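# Bend the rod into an upright arch in two sockets

## Task

Shape the rod into a standing arch and seat its two ends in the board's two sockets, one end per socket.

## Robot and tools

Robot. Two arms, left_arm and right_arm, each carrying a two-finger gripper and a wrist camera. In the scene frame the root of left_arm sits at (+0.022, +0.352, 0) m and the root of right_arm at (+0.009, -0.334, 0) m, both yawed only slightly. The scene frame has its origin at table-top height, halfway between the nominal bases. +x points out across the table, +z points up, and left_arm is on the +y side. The arm names do not match image left or right. A camera stand is fixed behind the arms, and loose objects can get a brief random push.

Gripper. The fingers extend along the gripper's +z axis and close along its y axis. end_effector_position is the point between the pads, about 1 cm short of the fingertips.

execute_actions(actions, cameras). actions is a list of actions. Each action is a table of up to 15 rows, each row lasting 1/30 s. A table shorter than 15 rows keeps its final row for the remaining steps. Every row is one flat list of 14 numbers, each in [-1, 1], covering both arms even when one is idle: dx, dy, dz, rx, ry, rz, opening for left_arm, followed by the same seven for right_arm. The six pose numbers are offsets, not poses. They count from that arm's Hand target as it stood when the action began, along that Hand target's own axes, and every row counts from that same start rather than from the row before. A later action or call starts from the updated Hand target, so sending the same offset again moves the arm further. Scale: 1.0 equals 0.6 m or 180 degrees, and rx, ry, rz form a single rotation vector. Opening is absolute: +1 is fully open (0.093 m) and -1 is closed. To leave an arm alone, send zeros for its six pose numbers and repeat its current opening, because a 0 in the opening slot is itself a command. cameras takes names, ["all"] or []. Images come back only if actions is empty or cameras requests them.

move(target, speed, blend, opening_speed, grip_force, blocking, cameras). This tool drives each gripper along a straight path. target is either a single 14-number row laid out as above or a list of up to 15 rows. Every row holds offsets measured from the Hand targets at the move's start, in their own axes and on the same scale. Rows are not chained onto each other. speed is the top path speed in m/s, from 0.002 to 2.9, default 0.25, and turning is capped at twice that figure in rad/s. It can be one number or one per target. blend, in metres, rounds the corners of a list; 0 means a full stop at each row. opening_speed is the rate at which the commanded opening changes, in units per second on the -1..+1 scale, minimum 0.2. grip_force is a per-pad force limit of roughly 10 to 50 N, given as one value or one per arm. It stays in effect until changed, and lower values close the fingers slowly. With blocking=false the call returns after about 0.5 s while the move carries on. A move lasts at most 10 s. The result adds a "move:" line giving the outcome (done, off_target, moving, held, fault) and any limits that acted: limits=paced means the pose was clipped, and limits=held means steps were withheld.

wait(seconds) lets time pass, from 0 to 3600 s, without new commands, and it returns early if a running move ends. stop() brakes a running move, which needs some room. zoom_image(camera, region) enlarges [x0, y0, x1, y1] pixels, at most 504 by 504, from the latest image of cam_head_left, cam_head_right, cam_high, cam_low, cam_left_wrist or cam_right_wrist. read_manual only returns licence texts. finished_scene(scene) ends the scene, for scene numbers 1 to 3, and cannot be undone. After ending scene 1, make no further call in that reply.

Results. end_effector_position (m) and end_effector_quat_wxyz are reported in the scene frame and can be a few cm off. Hand target is the last commanded pose after clipping, and it is the origin of the next offsets. Tool commands lists the current opening commands. grip_measured is the finger motor position on the -1..+1 scale. The pads meet near -0.94, and each millimetre of object width adds about 0.0208. To grip a rigid object firmly, command at least 0.41 below the reading for its width. To release, command well above that reading. Joint positions ends with the finger opening in metres. Other result lines include Joint velocities, Joint torques, MOTOR HOT and FAULT.

Motion cautions. Per step, commanded orientation is clipped to within 40 degrees of the measured orientation. Friction and gravity leave the gripper short, low or tilted, especially at long reach. Check the pose after each move, correct any tilt, and send the remaining distance as an offset. Moves do not avoid obstacles or the other arm. Keep paths away from an arm's own base, where the elbow can whip round. Faster moves overshoot more and hit harder. To end a push, command the target back behind the gripper. Do not let the grippers, their housings or the wrist cameras touch each other, do not close one gripper on the other's fingers, and do not strain the camera cables. Avoid drops, slams, hard pushes and anything leaving the table. The final arch must stay in place with no help from the robot.

Heat and time. Holding loads, keeping an arm stretched out or pushing against an unreachable target heats the motors. A MOTOR HOT warning appears at 75 °C, an arm folds up and idles at 90 °C, and it goes limp at 100 °C. The scene keeps running while you think, and the robot holds its last command during that time.

Each tool is called by a JSON object that holds its "op" and its "data".

## Session

{"op": "execute_actions", "data": {"actions": []}}

Scene clock: 0.00 s.
left_arm: end_effector_position=(+0.4160, +0.3464, +0.0787) grip_measured=+1.000 end_effector_quat_wxyz=(+0.561, -0.008, +0.828, +0.007) | right_arm: end_effector_position=(+0.3908, -0.3581, +0.0831) grip_measured=+1.000 end_effector_quat_wxyz=(+0.539, +0.065, +0.831, -0.119)
Joint positions: left_arm=[-0.058 1.601 0.384 0.838 -0.054 -0.018 0.093] | right_arm=[0.133 1.536 0.395 0.713 0.353 0.017 0.093]
Joint velocities: within noise
Joint torques (N m): no reading
Heat: left arm: 32 °C; right arm: 28 °C.
Hand target: left_arm +0.4209, +0.3463, +0.0903; +0.577, -0.008, +0.817, +0.006 | right_arm +0.3940, -0.3578, +0.0894; +0.547, +0.067, +0.826, -0.118
Tool commands: left_gripper/opening=+1.0 right_gripper/opening=+1.0

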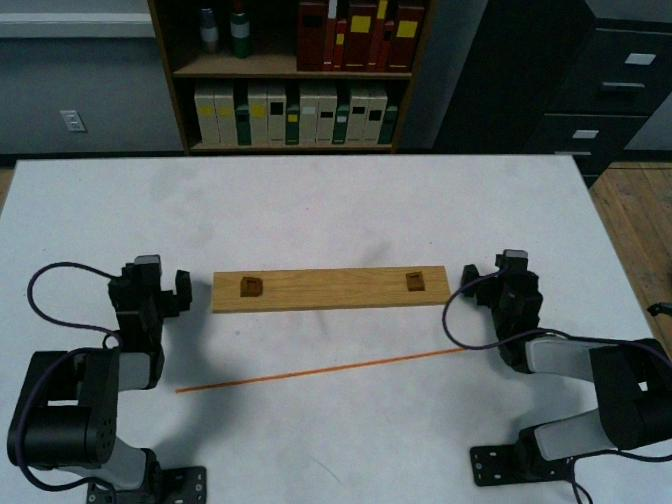

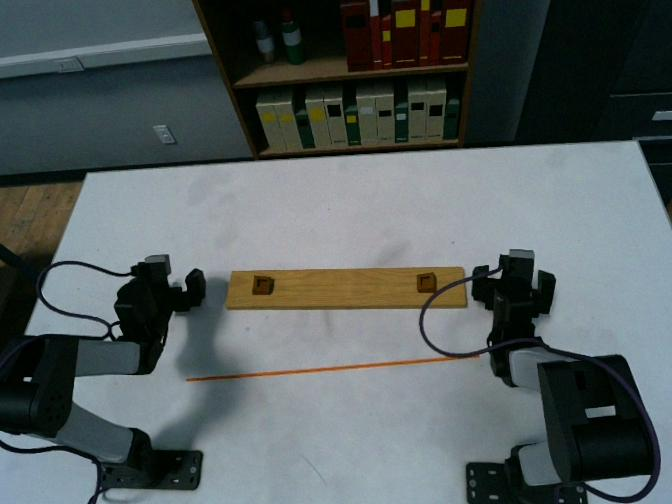

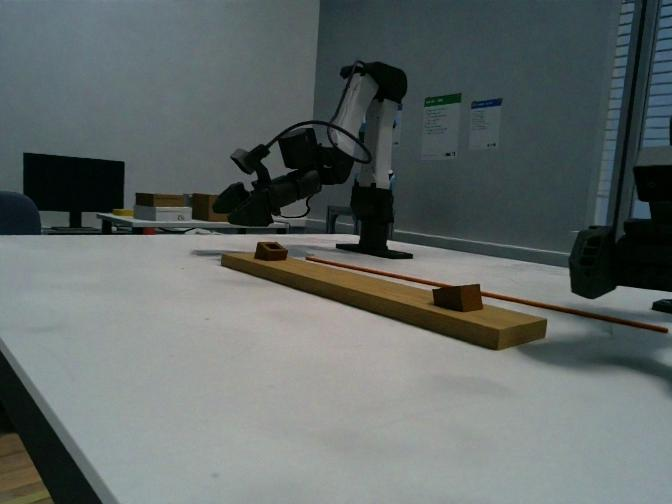

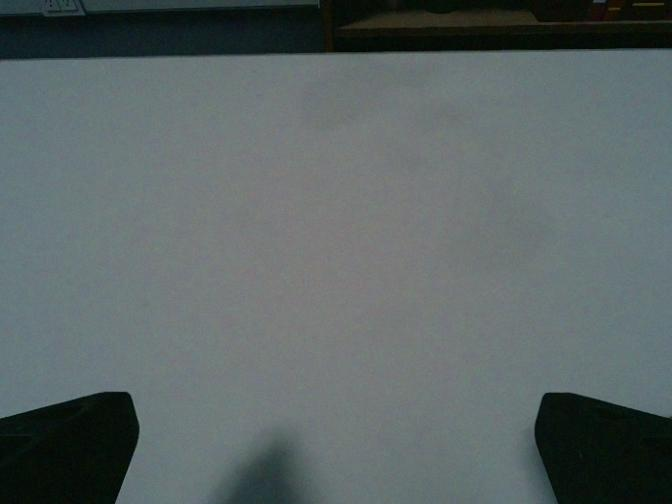

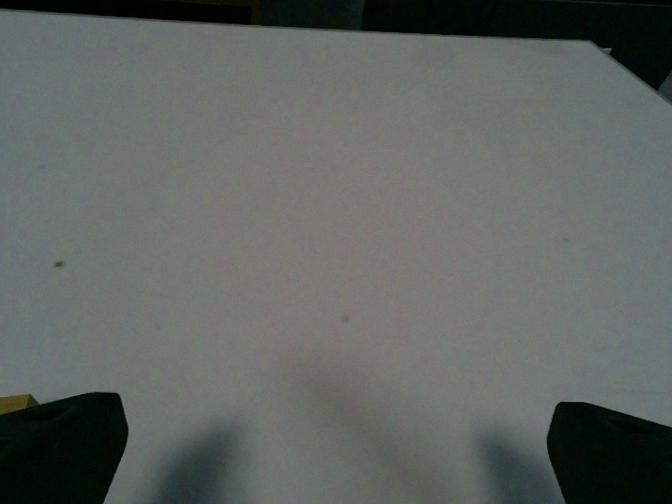

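{"op": "zoom_image", "data": {"camera": "cam_low", "region": [200, 220, 560, 360]}}

{"op": "zoom_image", "data": {"camera": "cam_head_left", "region": [200, 250, 310, 332]}}

{"op": "zoom_image", "data": {"camera": "cam_head_left", "region": [370, 240, 500, 370]}}

{"op": "zoom_image", "data": {"camera": "cam_head_right", "region": [210, 250, 320, 332]}}

{"op": "zoom_image", "data": {"camera": "cam_head_right", "region": [390, 240, 520, 370]}}

Scaled by 1.400.

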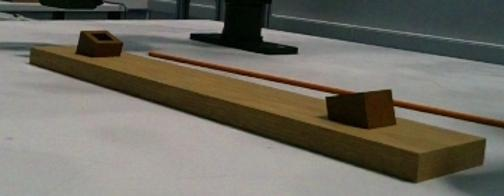

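Scaled by 4.582.

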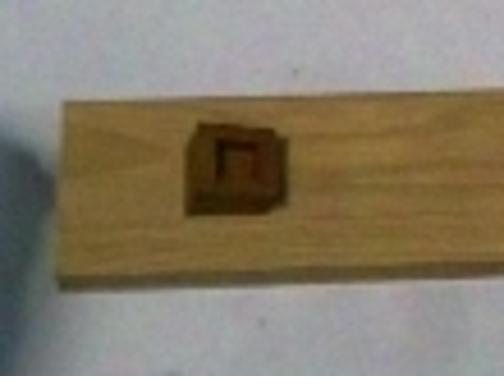

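Scaled by 3.877.

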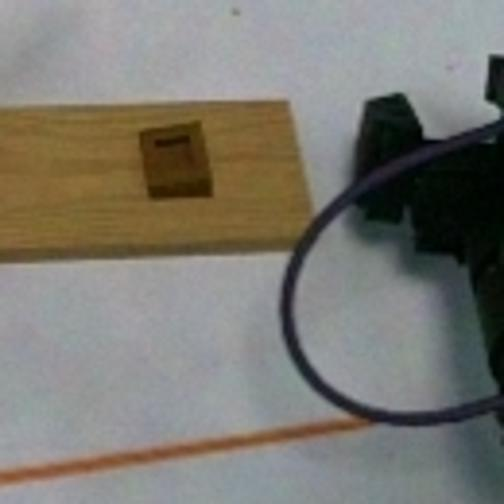

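Scaled by 4.582.

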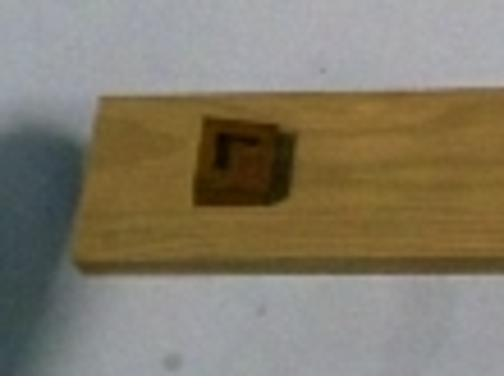

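Scaled by 3.877.

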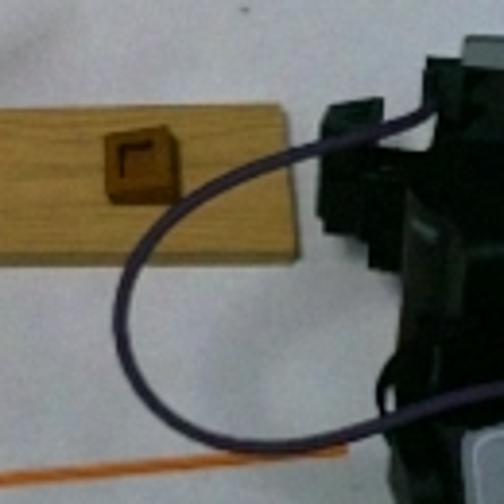

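{"op": "move", "data": {"target": [[0.0665,-0.1362,-0.3852,0.2281,0.3906,0.4628,0.3,0.0335,0.1315,-0.3062,-0.2955,0.2784,-0.5701,0.3]], "speed": 0.3, "cameras": ["all"]}}

Scene clock: 380.70 s.
left_arm: end_effector_position=(+0.1885, +0.2602, +0.1247) grip_measured=+0.303 end_effector_quat_wxyz=(-0.117, +0.659, +0.736, +0.098) | right_arm: end_effector_position=(+0.2373, -0.2357, +0.1260) grip_measured=+0.301 end_effector_quat_wxyz=(+0.103, +0.726, -0.670, +0.112)
Joint positions: left_arm=[-0.706 1.455 1.142 -1.486 -0.206 0.754 0.06] | right_arm=[0.628 1.603 1.294 -1.412 0.266 -1.047 0.06]
Joint torques (N m): left_arm=[-0.25 -4.33 6.6 -0.39 -0.34 0.03] | right_arm=[0.49 -4.42 9.18 -0.09 0.29 -0.2]
Heat: left arm: 48 °C; right arm: 44 °C.
Hand target: left_arm +0.1914, +0.2597, +0.1298; -0.117, +0.662, +0.733, +0.105 | right_arm +0.2419, -0.2329, +0.1300; +0.105, +0.733, -0.662, +0.116
Off the commanded pose: left_arm 0.006 m, 1 deg | right_arm 0.007 m, 1 deg.
move: done
cam_left_wrist: T_world_to_cam=[[-0.99256, -0.1198, 0.02161, 0.21577], [-0.07476, 0.73994, 0.66851, -0.2202], [-0.09608, 0.66192, -0.74339, 0.02156]] pos_world=[0.19977, 0.17451, 0.15857]
cam_right_wrist: T_world_to_cam=[[0.99543, 0.09206, -0.02523, -0.21171], [0.08537, -0.74027, 0.66687, -0.23848], [0.04271, -0.66598, -0.74474, 0.0094]] pos_world=[0.2307, -0.15079, 0.16069]

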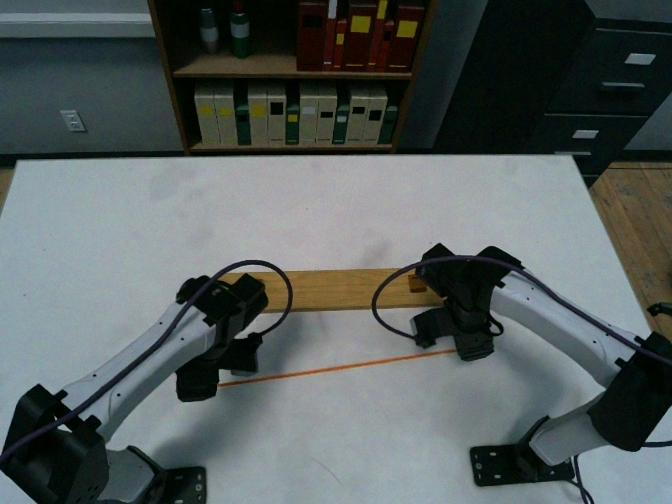

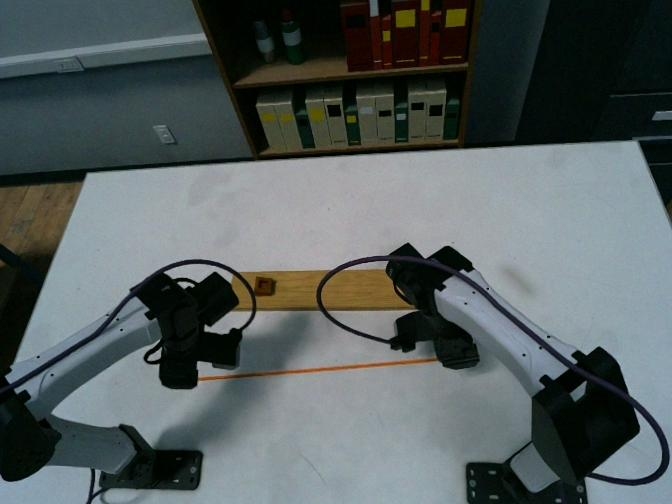

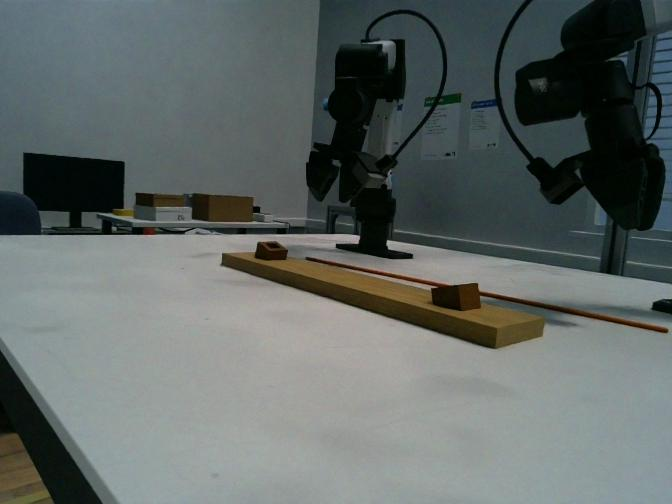

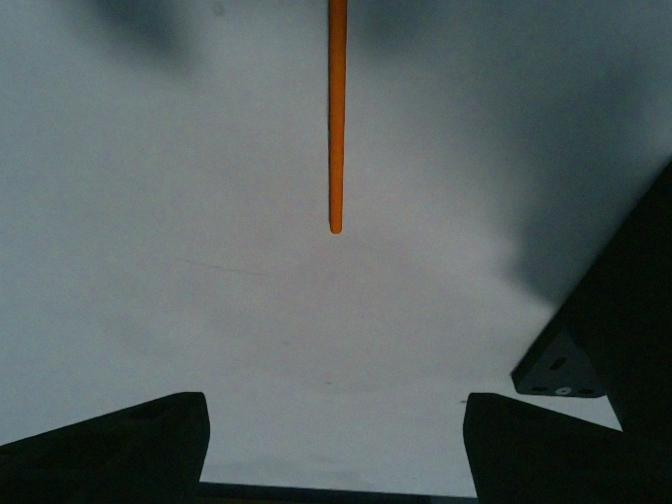

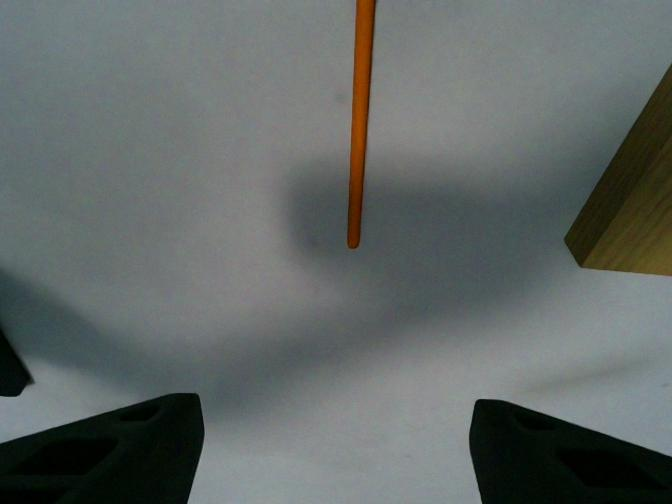

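{"op": "move", "data": {"target": [[-0.0618,-0.0038,0.1417,0,0,0,0.0,-0.0388,-0.0094,0.1512,0,0,0,0.0]], "speed": 0.15, "cameras": ["cam_left_wrist","cam_right_wrist","cam_low"]}}

Scene clock: 414.30 s.
left_arm: end_effector_position=(+0.1880, +0.2523, +0.0400) grip_measured=+0.003 end_effector_quat_wxyz=(-0.121, +0.664, +0.731, +0.101) | right_arm: end_effector_position=(+0.2478, -0.2343, +0.0434) grip_measured=+0.001 end_effector_quat_wxyz=(+0.095, +0.730, -0.667, +0.114)
Joint positions: left_arm=[-0.74 1.565 0.893 -1.14 -0.206 0.733 0.045] | right_arm=[0.612 1.695 1.057 -1.061 0.271 -1.076 0.045]
Joint torques (N m): left_arm=[-0.27 -4.86 4.05 -0.03 -0.27 -0.12] | right_arm=[-0.72 -4.78 4.62 0.16 0.29 -0.2]
Heat: left arm: 42 °C; right arm: 40 °C.
Hand target: left_arm +0.1900, +0.2508, +0.0374; -0.117, +0.662, +0.733, +0.105 | right_arm +0.2481, -0.2382, +0.0366; +0.105, +0.733, -0.662, +0.116
Off the commanded pose: left_arm 0.004 m, 1 deg | right_arm 0.008 m, 1 deg.
move: done
cam_left_wrist: T_world_to_cam=[[-0.9941, -0.10564, 0.02454, 0.21276], [-0.06134, 0.73423, 0.67612, -0.15915], [-0.08945, 0.67063, -0.73638, -0.03994]] pos_world=[0.19817, 0.16612, 0.07297]
cam_right_wrist: T_world_to_cam=[[0.99438, 0.10518, -0.01179, -0.22173], [0.08656, -0.74413, 0.6624, -0.18425], [0.0609, -0.6597, -0.74906, -0.05454]] pos_world=[0.23975, -0.14977, 0.07858]
Images, in order (width x height): cam_low 672x504, cam_left_wrist 672x504, cam_right_wrist 672x504.

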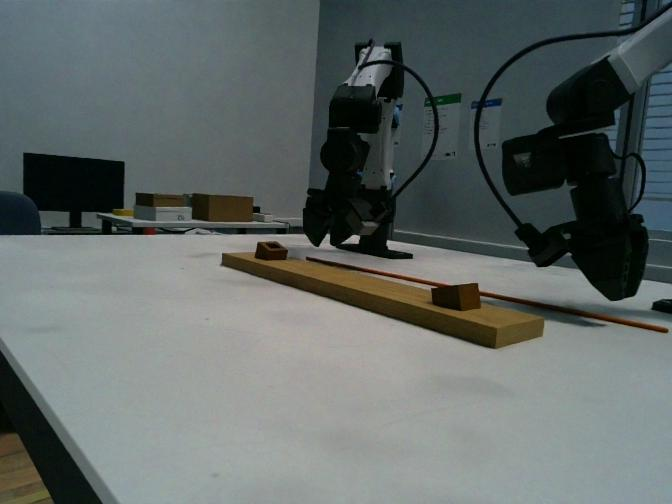

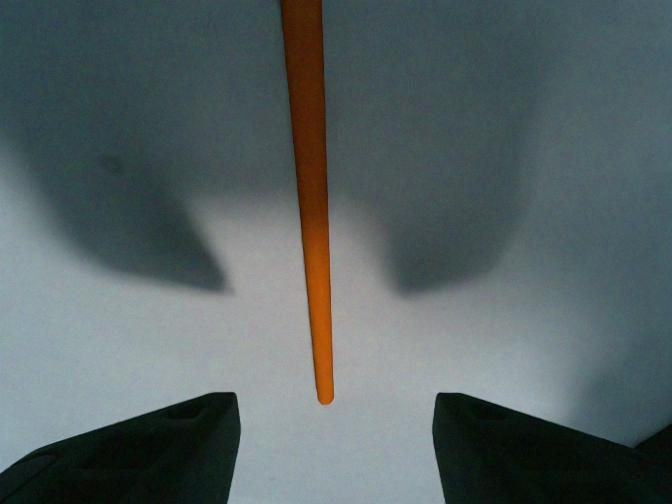

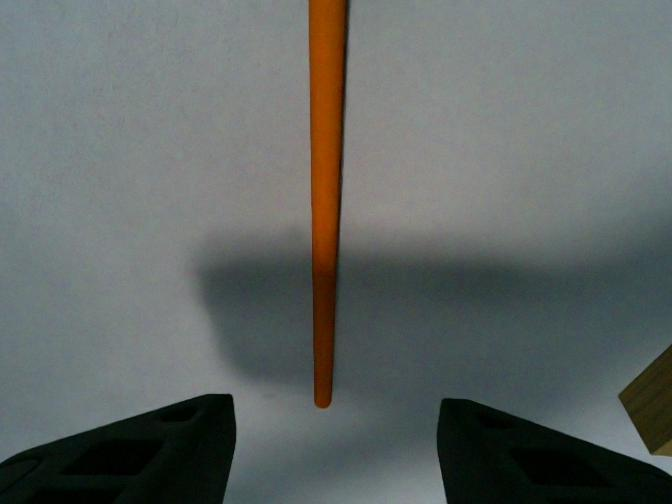

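{"op": "move", "data": {"target": [[-0.0132,0.0050,0.0403,0,0,0,0.0,-0.0052,0.0087,0.0450,0,0,0,0.0]], "speed": 0.06, "cameras": ["cam_left_wrist","cam_right_wrist","cam_low"]}}

Scene clock: 438.60 s.
left_arm: end_effector_position=(+0.1900, +0.2506, +0.0146) grip_measured=+0.003 end_effector_quat_wxyz=(-0.120, +0.664, +0.731, +0.101) | right_arm: end_effector_position=(+0.2437, -0.2399, +0.0163) grip_measured=+0.001 end_effector_quat_wxyz=(+0.096, +0.730, -0.666, +0.114)
Joint positions: left_arm=[-0.74 1.624 0.84 -1.027 -0.206 0.733 0.045] | right_arm=[0.603 1.719 0.966 -0.944 0.272 -1.086 0.045]
Joint torques (N m): left_arm=[0.51 -5.11 3.79 -0.02 -0.3 -0.02] | right_arm=[-0.8 -4.72 4.44 0.18 0.32 -0.2]
Heat: left arm: 41 °C; right arm: 39 °C.
Hand target: left_arm +0.1930, +0.2510, +0.0120; -0.117, +0.662, +0.733, +0.105 | right_arm +0.2435, -0.2442, +0.0098; +0.105, +0.733, -0.662, +0.116
Off the commanded pose: left_arm 0.004 m, 1 deg | right_arm 0.008 m, 1 deg.
move: done
cam_left_wrist: T_world_to_cam=[[-0.99414, -0.10561, 0.02319, 0.21517], [-0.06234, 0.73509, 0.6751, -0.14072], [-0.08834, 0.66969, -0.73737, -0.05727]] pos_world=[0.20007, 0.16452, 0.04778]
cam_right_wrist: T_world_to_cam=[[0.99437, 0.10527, -0.01251, -0.21732], [0.08706, -0.74359, 0.66295, -0.17018], [0.06049, -0.6603, -0.74856, -0.07831]] pos_world=[0.23565, -0.15537, 0.05148]
Images, in order (width x height): cam_low 672x504, cam_left_wrist 672x504, cam_right_wrist 672x504.

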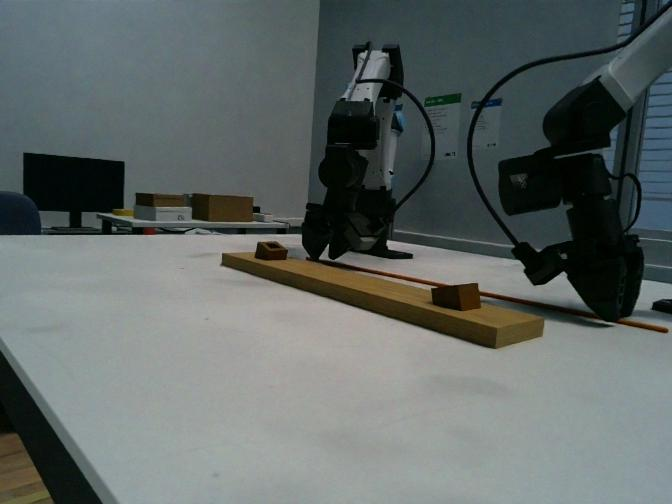

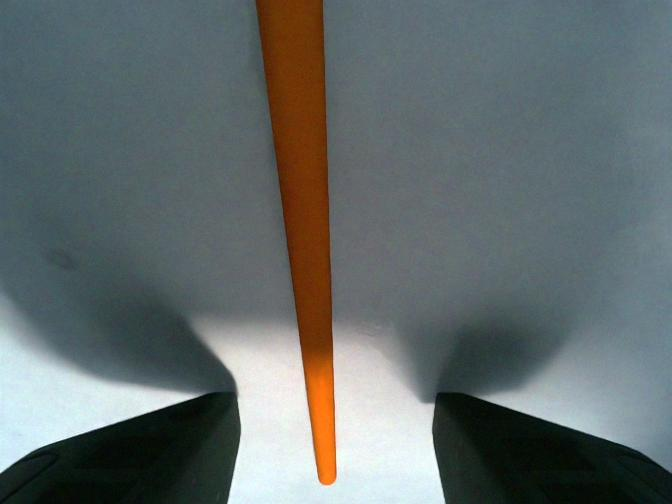

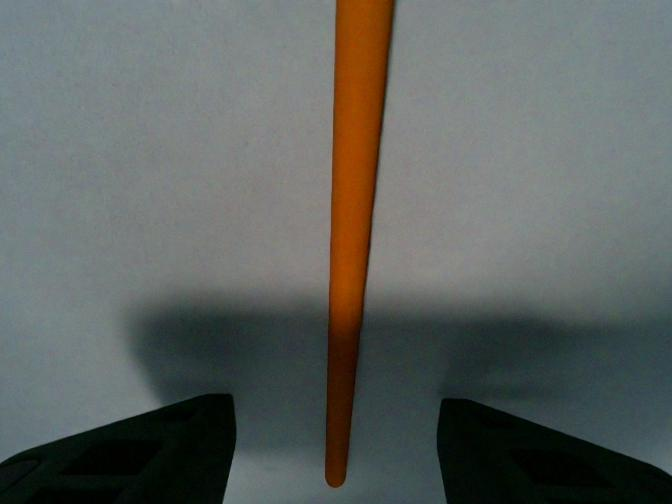

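{"op": "move", "data": {"target": [[0,0,0,0,0,0,-1,0,0,0,0,0,0,-1]], "opening_speed": 0.8, "cameras": ["cam_left_wrist","cam_right_wrist"]}}

Scene clock: 446.93 s.
left_arm: end_effector_position=(+0.1901, +0.2505, +0.0146) grip_measured=-0.954 end_effector_quat_wxyz=(-0.119, +0.664, +0.731, +0.101) | right_arm: end_effector_position=(+0.2440, -0.2400, +0.0164) grip_measured=-0.980 end_effector_quat_wxyz=(+0.096, +0.731, -0.666, +0.115)
Joint positions: left_arm=[-0.74 1.624 0.84 -1.026 -0.206 0.733 0] | right_arm=[0.603 1.719 0.966 -0.943 0.273 -1.086 0]
Joint torques (N m): left_arm=[0.53 -5.09 3.81 -0.01 -0.29 -0.02] | right_arm=[-0.7 -4.74 4.37 0.21 0.27 -0.17]
Heat: left arm: 40 °C; right arm: 39 °C.
Hand target: left_arm +0.1930, +0.2510, +0.0120; -0.117, +0.662, +0.733, +0.105 | right_arm +0.2434, -0.2442, +0.0098; +0.105, +0.733, -0.662, +0.116
Off the commanded pose: left_arm 0.004 m, 1 deg | right_arm 0.008 m, 1 deg.
move: done
cam_left_wrist: T_world_to_cam=[[-0.99415, -0.10561, 0.02269, 0.21529], [-0.06274, 0.73545, 0.67466, -0.14059], [-0.08794, 0.66929, -0.73778, -0.05719]] pos_world=[0.20018, 0.16442, 0.04778]
cam_right_wrist: T_world_to_cam=[[0.99432, 0.10585, -0.01148, -0.21738], [0.08677, -0.74317, 0.66345, -0.17008], [0.06169, -0.66068, -0.74813, -0.07868]] pos_world=[0.23575, -0.15537, 0.05148]

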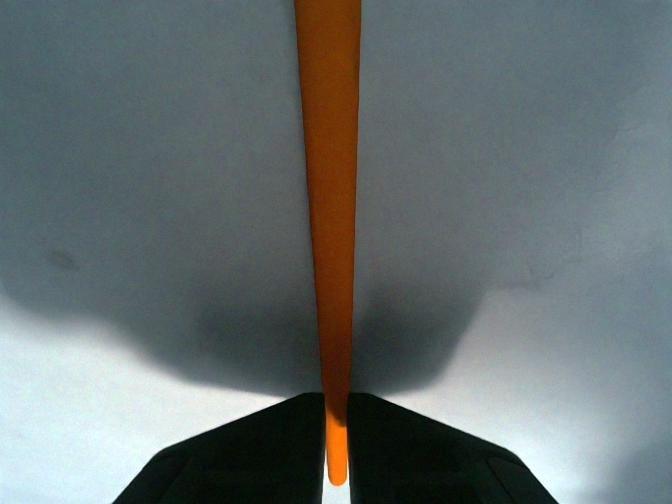

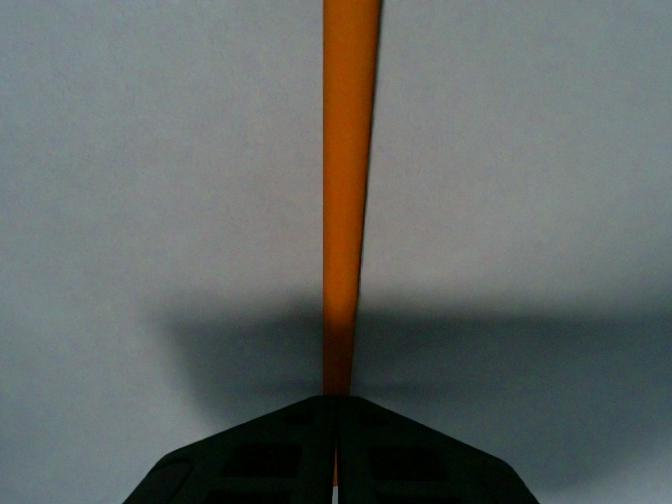

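{"op": "zoom_image", "data": {"camera": "cam_right_wrist", "region": [270, 360, 410, 504]}}

{"op": "zoom_image", "data": {"camera": "cam_left_wrist", "region": [270, 360, 410, 504]}}

Scaled by 3.500.

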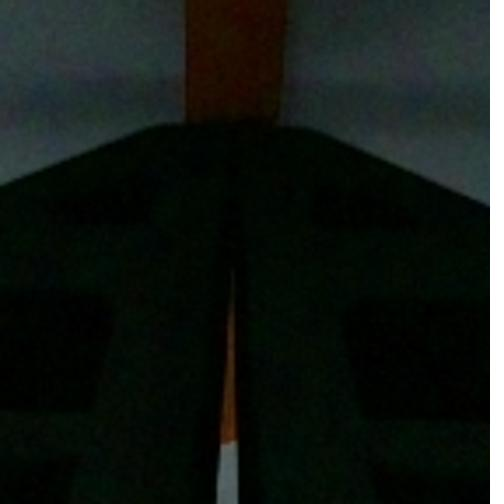

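Scaled by 3.500.

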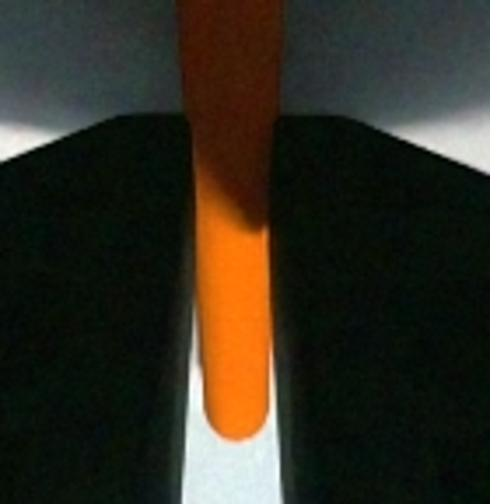

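{"op": "move", "data": {"target": [[0,0,0,0,0,0,-0.5,0,0,0,0,0,0,-0.5],[-0.0015,0,0.0048,0,0,0,-0.5,-0.0035,0,0.0100,0,0,0,-0.5]], "speed": 0.05, "cameras": ["cam_left_wrist","cam_right_wrist"]}}

Scene clock: 472.03 s.
left_arm: end_effector_position=(+0.1893, +0.2511, +0.0123) grip_measured=-0.502 end_effector_quat_wxyz=(-0.121, +0.664, +0.731, +0.101) | right_arm: end_effector_position=(+0.2426, -0.2410, +0.0108) grip_measured=-0.501 end_effector_quat_wxyz=(+0.099, +0.731, -0.666, +0.115)
Joint positions: left_arm=[-0.74 1.629 0.834 -1.018 -0.206 0.733 0.021] | right_arm=[0.603 1.732 0.953 -0.926 0.274 -1.086 0.021]
Joint torques (N m): left_arm=[0.53 -5.07 3.73 0.04 -0.29 -0.02] | right_arm=[-0.59 -4.81 4.27 0.28 0.32 -0.17]
Heat: left arm: 39 °C; right arm: 37 °C.
Hand target: left_arm +0.1930, +0.2511, +0.0090; -0.117, +0.662, +0.733, +0.105 | right_arm +0.2435, -0.2440, +0.0035; +0.105, +0.733, -0.662, +0.116
Off the commanded pose: left_arm 0.005 m, 1 deg | right_arm 0.008 m, 1 deg.
move: done
cam_left_wrist: T_world_to_cam=[[-0.99408, -0.1057, 0.02523, 0.21468], [-0.06084, 0.73372, 0.67672, -0.13944], [-0.09004, 0.67118, -0.73581, -0.05948]] pos_world=[0.19957, 0.16492, 0.04517]
cam_right_wrist: T_world_to_cam=[[0.99422, 0.1059, -0.01778, -0.21593], [0.09072, -0.73979, 0.6667, -0.16723], [0.05745, -0.66445, -0.74512, -0.08343]] pos_world=[0.23464, -0.15628, 0.04549]

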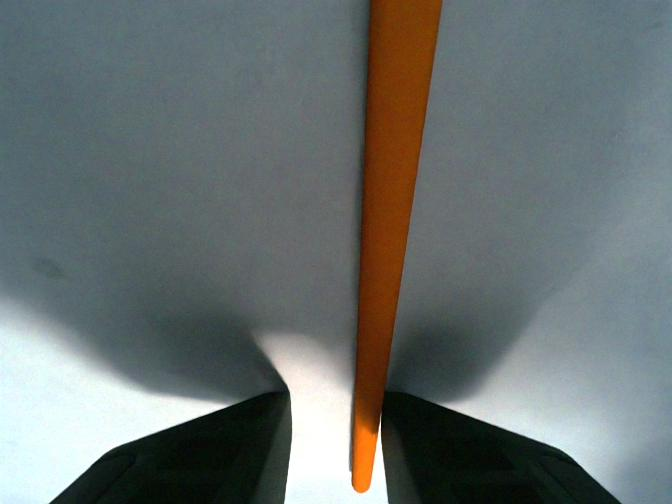

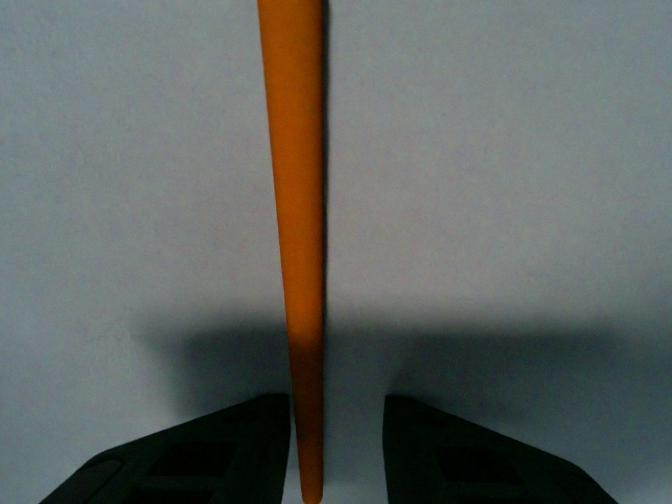

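{"op": "move", "data": {"target": [[0,0,0,0,0,0,-1,0,0,0,0,0,0,-1]], "opening_speed": 0.5, "cameras": ["cam_left_wrist","cam_right_wrist"]}}

Scene clock: 478.10 s.
left_arm: end_effector_position=(+0.1894, +0.2511, +0.0122) grip_measured=-0.940 end_effector_quat_wxyz=(-0.121, +0.664, +0.731, +0.101) | right_arm: end_effector_position=(+0.2430, -0.2410, +0.0108) grip_measured=-0.930 end_effector_quat_wxyz=(+0.099, +0.731, -0.666, +0.115)
Joint positions: left_arm=[-0.74 1.629 0.834 -1.018 -0.206 0.733 0] | right_arm=[0.603 1.732 0.953 -0.924 0.276 -1.087 0.001]
Joint torques (N m): left_arm=[0.5 -5 3.71 0.05 -0.3 -0.01] | right_arm=[-0.64 -4.75 4.3 0.26 0.25 -0.18]
Heat: left arm: 39 °C; right arm: 37 °C.
Hand target: left_arm +0.1930, +0.2511, +0.0090; -0.117, +0.662, +0.733, +0.105 | right_arm +0.2435, -0.2440, +0.0035; +0.105, +0.733, -0.662, +0.116
Off the commanded pose: left_arm 0.005 m, 1 deg | right_arm 0.008 m, 1 deg.
move: done
cam_left_wrist: T_world_to_cam=[[-0.99408, -0.1057, 0.02498, 0.21479], [-0.06103, 0.73386, 0.67655, -0.13941], [-0.08985, 0.67103, -0.73597, -0.05948]] pos_world=[0.19967, 0.16492, 0.04517]
cam_right_wrist: T_world_to_cam=[[0.99419, 0.10645, -0.01591, -0.21622], [0.08985, -0.73945, 0.66719, -0.16702], [0.05926, -0.66475, -0.74471, -0.08393]] pos_world=[0.23495, -0.15628, 0.04549]

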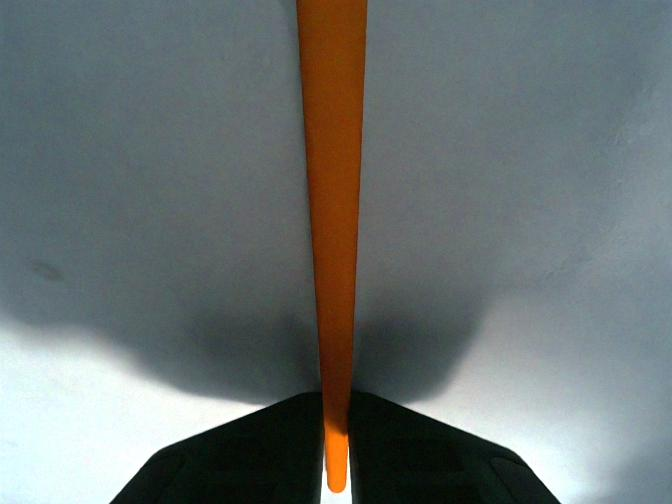

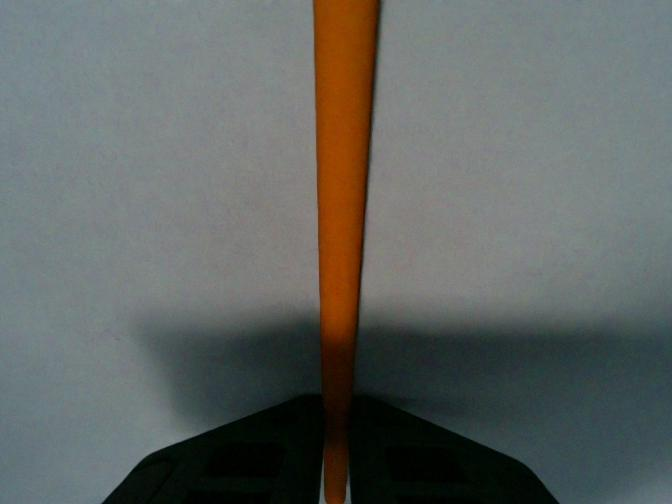

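{"op": "move", "data": {"target": [[0.0226,-0.0003,-0.0803,0,0,0,-1,0.0220,-0.0007,-0.0892,0,0,0,-1],[0.0638,0.1698,-0.3268,-0.1324,-0.0874,-0.0284,-1,0.1252,-0.0870,-0.3163,0.1189,-0.0765,0.0915,-1]], "speed": 0.12, "blend": 0.015, "cameras": ["all"]}}

Scene clock: 562.30 s.
left_arm: end_effector_position=(+0.2885, +0.2393, +0.1912) grip_measured=-0.953 end_effector_quat_wxyz=(+0.094, +0.653, +0.735, +0.160) | right_arm: end_effector_position=(+0.2945, -0.2536, +0.1905) grip_measured=-0.939 end_effector_quat_wxyz=(-0.103, +0.654, -0.731, +0.164)
Joint positions: left_arm=[-0.584 1.419 1.359 -1.265 -0.283 0.926 0] | right_arm=[0.455 1.396 1.329 -1.198 0.245 -1.087 0]
Joint torques (N m): left_arm=[0.65 -7.45 7.41 1.2 -0.28 0.12] | right_arm=[-0.87 -6.5 10.4 0.87 -0.04 0.01]
Heat: left arm: 36 °C; right arm: 34 °C.
Hand target: left_arm +0.2969, +0.2370, +0.2072; +0.127, +0.647, +0.733, +0.168 | right_arm +0.2966, -0.2514, +0.2071; +0.129, -0.647, +0.734, -0.162
Off the commanded pose: left_arm 0.018 m, 4 deg | right_arm 0.017 m, 3 deg.
move: off_target (left_arm, right_arm)
cam_left_wrist: T_world_to_cam=[[-0.93314, -0.10321, -0.34437, 0.35997], [-0.26047, 0.85432, 0.44976, -0.17371], [0.24778, 0.50939, -0.82409, 0.04713]] pos_world=[0.27898, 0.16155, 0.24093]
cam_right_wrist: T_world_to_cam=[[0.93236, -0.07401, 0.35386, -0.36119], [-0.23903, -0.86054, 0.44982, -0.19333], [0.27122, -0.50398, -0.82003, 0.03118]] pos_world=[0.28209, -0.17739, 0.24035]

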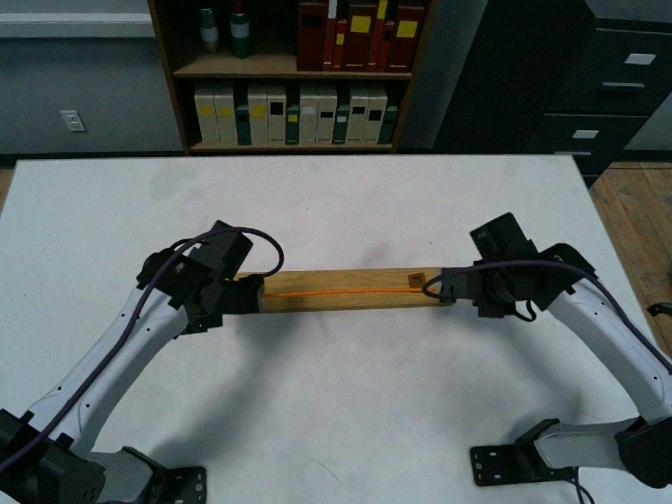

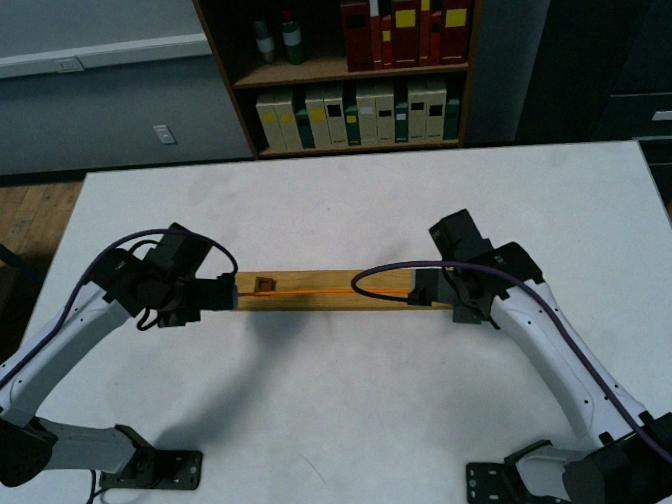

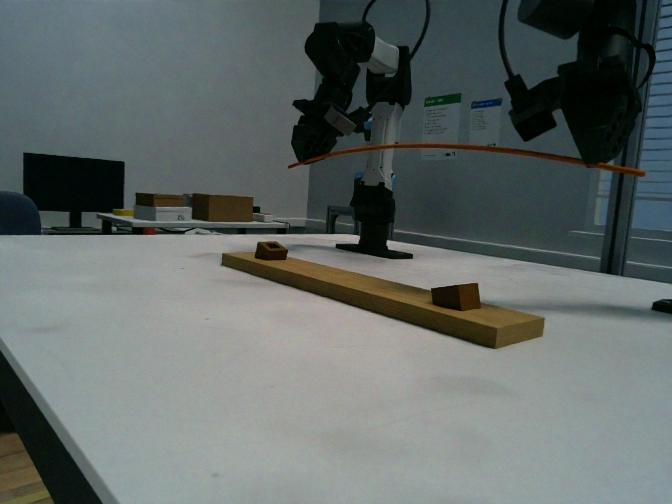

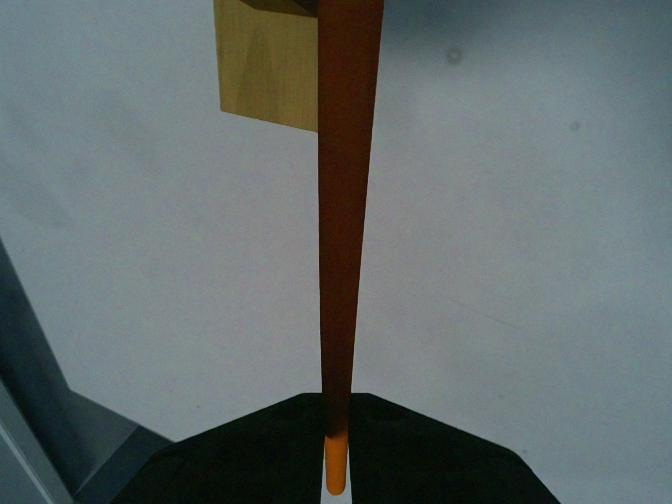

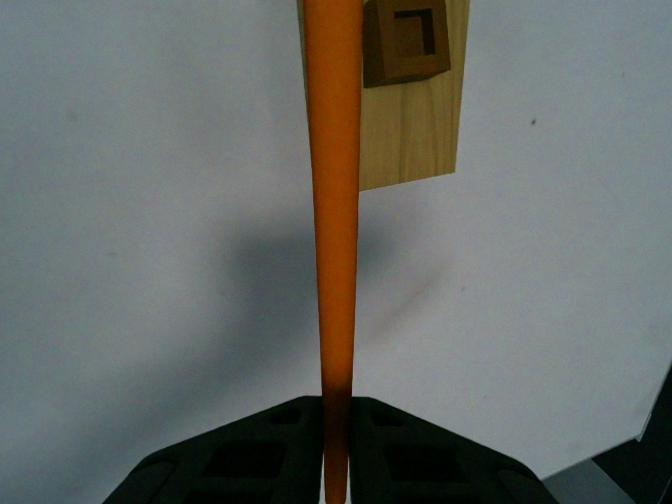

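{"op": "move", "data": {"target": [[-0.0647,0.1008,0.0217,-0.1343,-0.1400,-0.1605,-1,-0.0365,-0.0973,0.0188,0.1316,-0.1410,0.1578,-1]], "speed": 0.12, "cameras": ["all"]}}

Scene clock: 646.77 s.
left_arm: end_effector_position=(+0.3576, +0.2105, +0.2025) grip_measured=-0.953 end_effector_quat_wxyz=(+0.412, +0.451, +0.778, +0.147) | right_arm: end_effector_position=(+0.3561, -0.2421, +0.2097) grip_measured=-0.939 end_effector_quat_wxyz=(+0.416, -0.449, +0.777, -0.146)
Joint positions: left_arm=[-0.539 1.212 0.944 -0.424 -0.26 0.658 0] | right_arm=[0.344 1.165 0.933 -0.428 0.09 -0.793 0]
Joint torques (N m): left_arm=[0.05 -6.58 6 2.73 -0.12 -0.41] | right_arm=[-0.69 -5.65 6.84 2.05 -0.32 0.39]
Heat: left arm: 39 °C; right arm: 41 °C.
Hand target: left_arm +0.3621, +0.2061, +0.2189; +0.448, +0.427, +0.774, +0.136 | right_arm +0.3570, -0.2370, +0.2202; +0.447, -0.429, +0.774, -0.127
Off the commanded pose: left_arm 0.018 m, 5 deg | right_arm 0.012 m, 5 deg.
move: off_target (left_arm, right_arm)
cam_left_wrist: T_world_to_cam=[[-0.5906, -0.55103, -0.58955, 0.44677], [-0.54907, 0.80978, -0.20682, 0.10933], [0.59137, 0.20155, -0.78081, -0.01279]] pos_world=[0.33145, 0.16023, 0.27602]
cam_right_wrist: T_world_to_cam=[[0.59637, -0.53506, 0.59837, -0.46784], [-0.53423, -0.82094, -0.20163, 0.07411], [0.59911, -0.19942, -0.77543, -0.01637]] pos_world=[0.32841, -0.19275, 0.2822]

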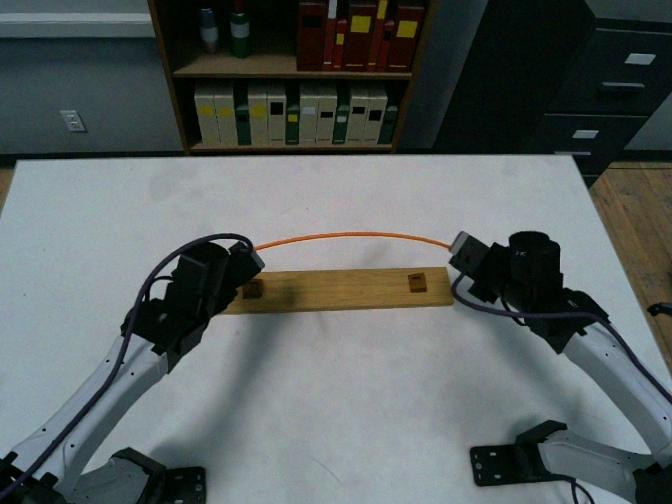

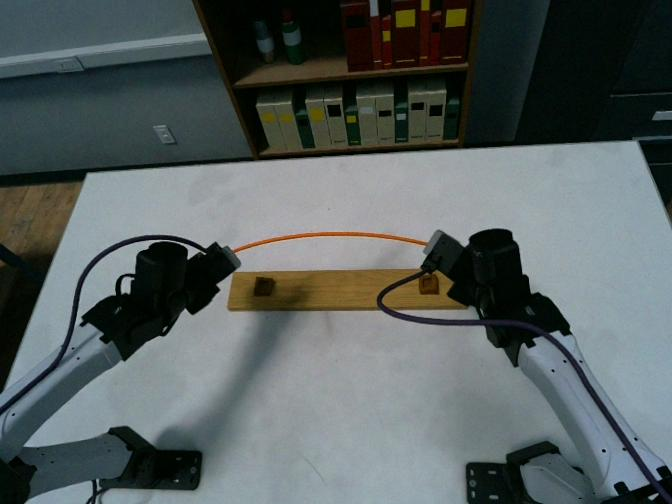

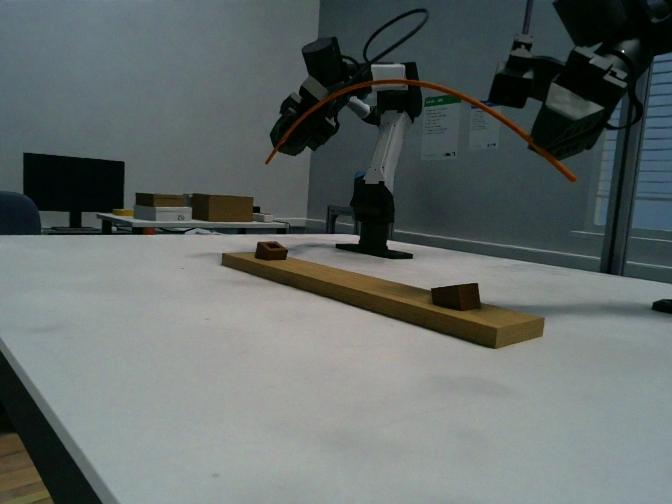

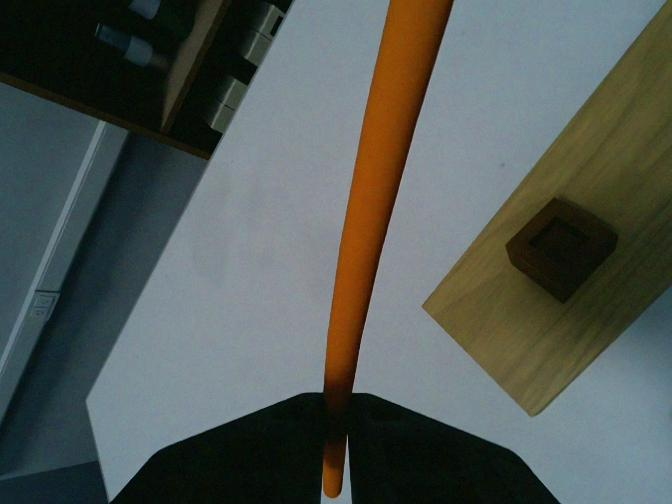

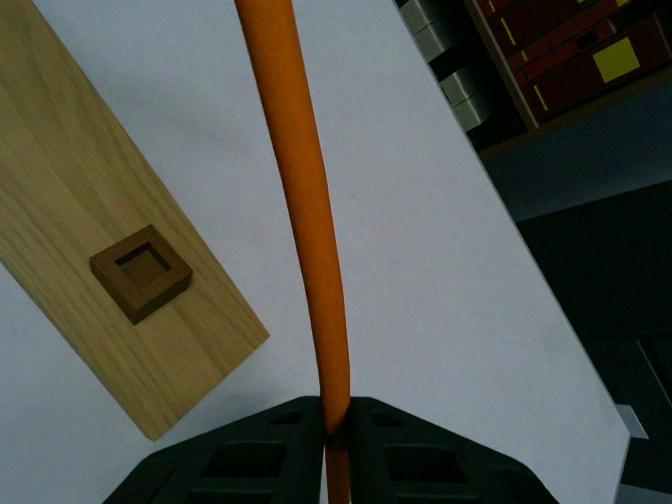

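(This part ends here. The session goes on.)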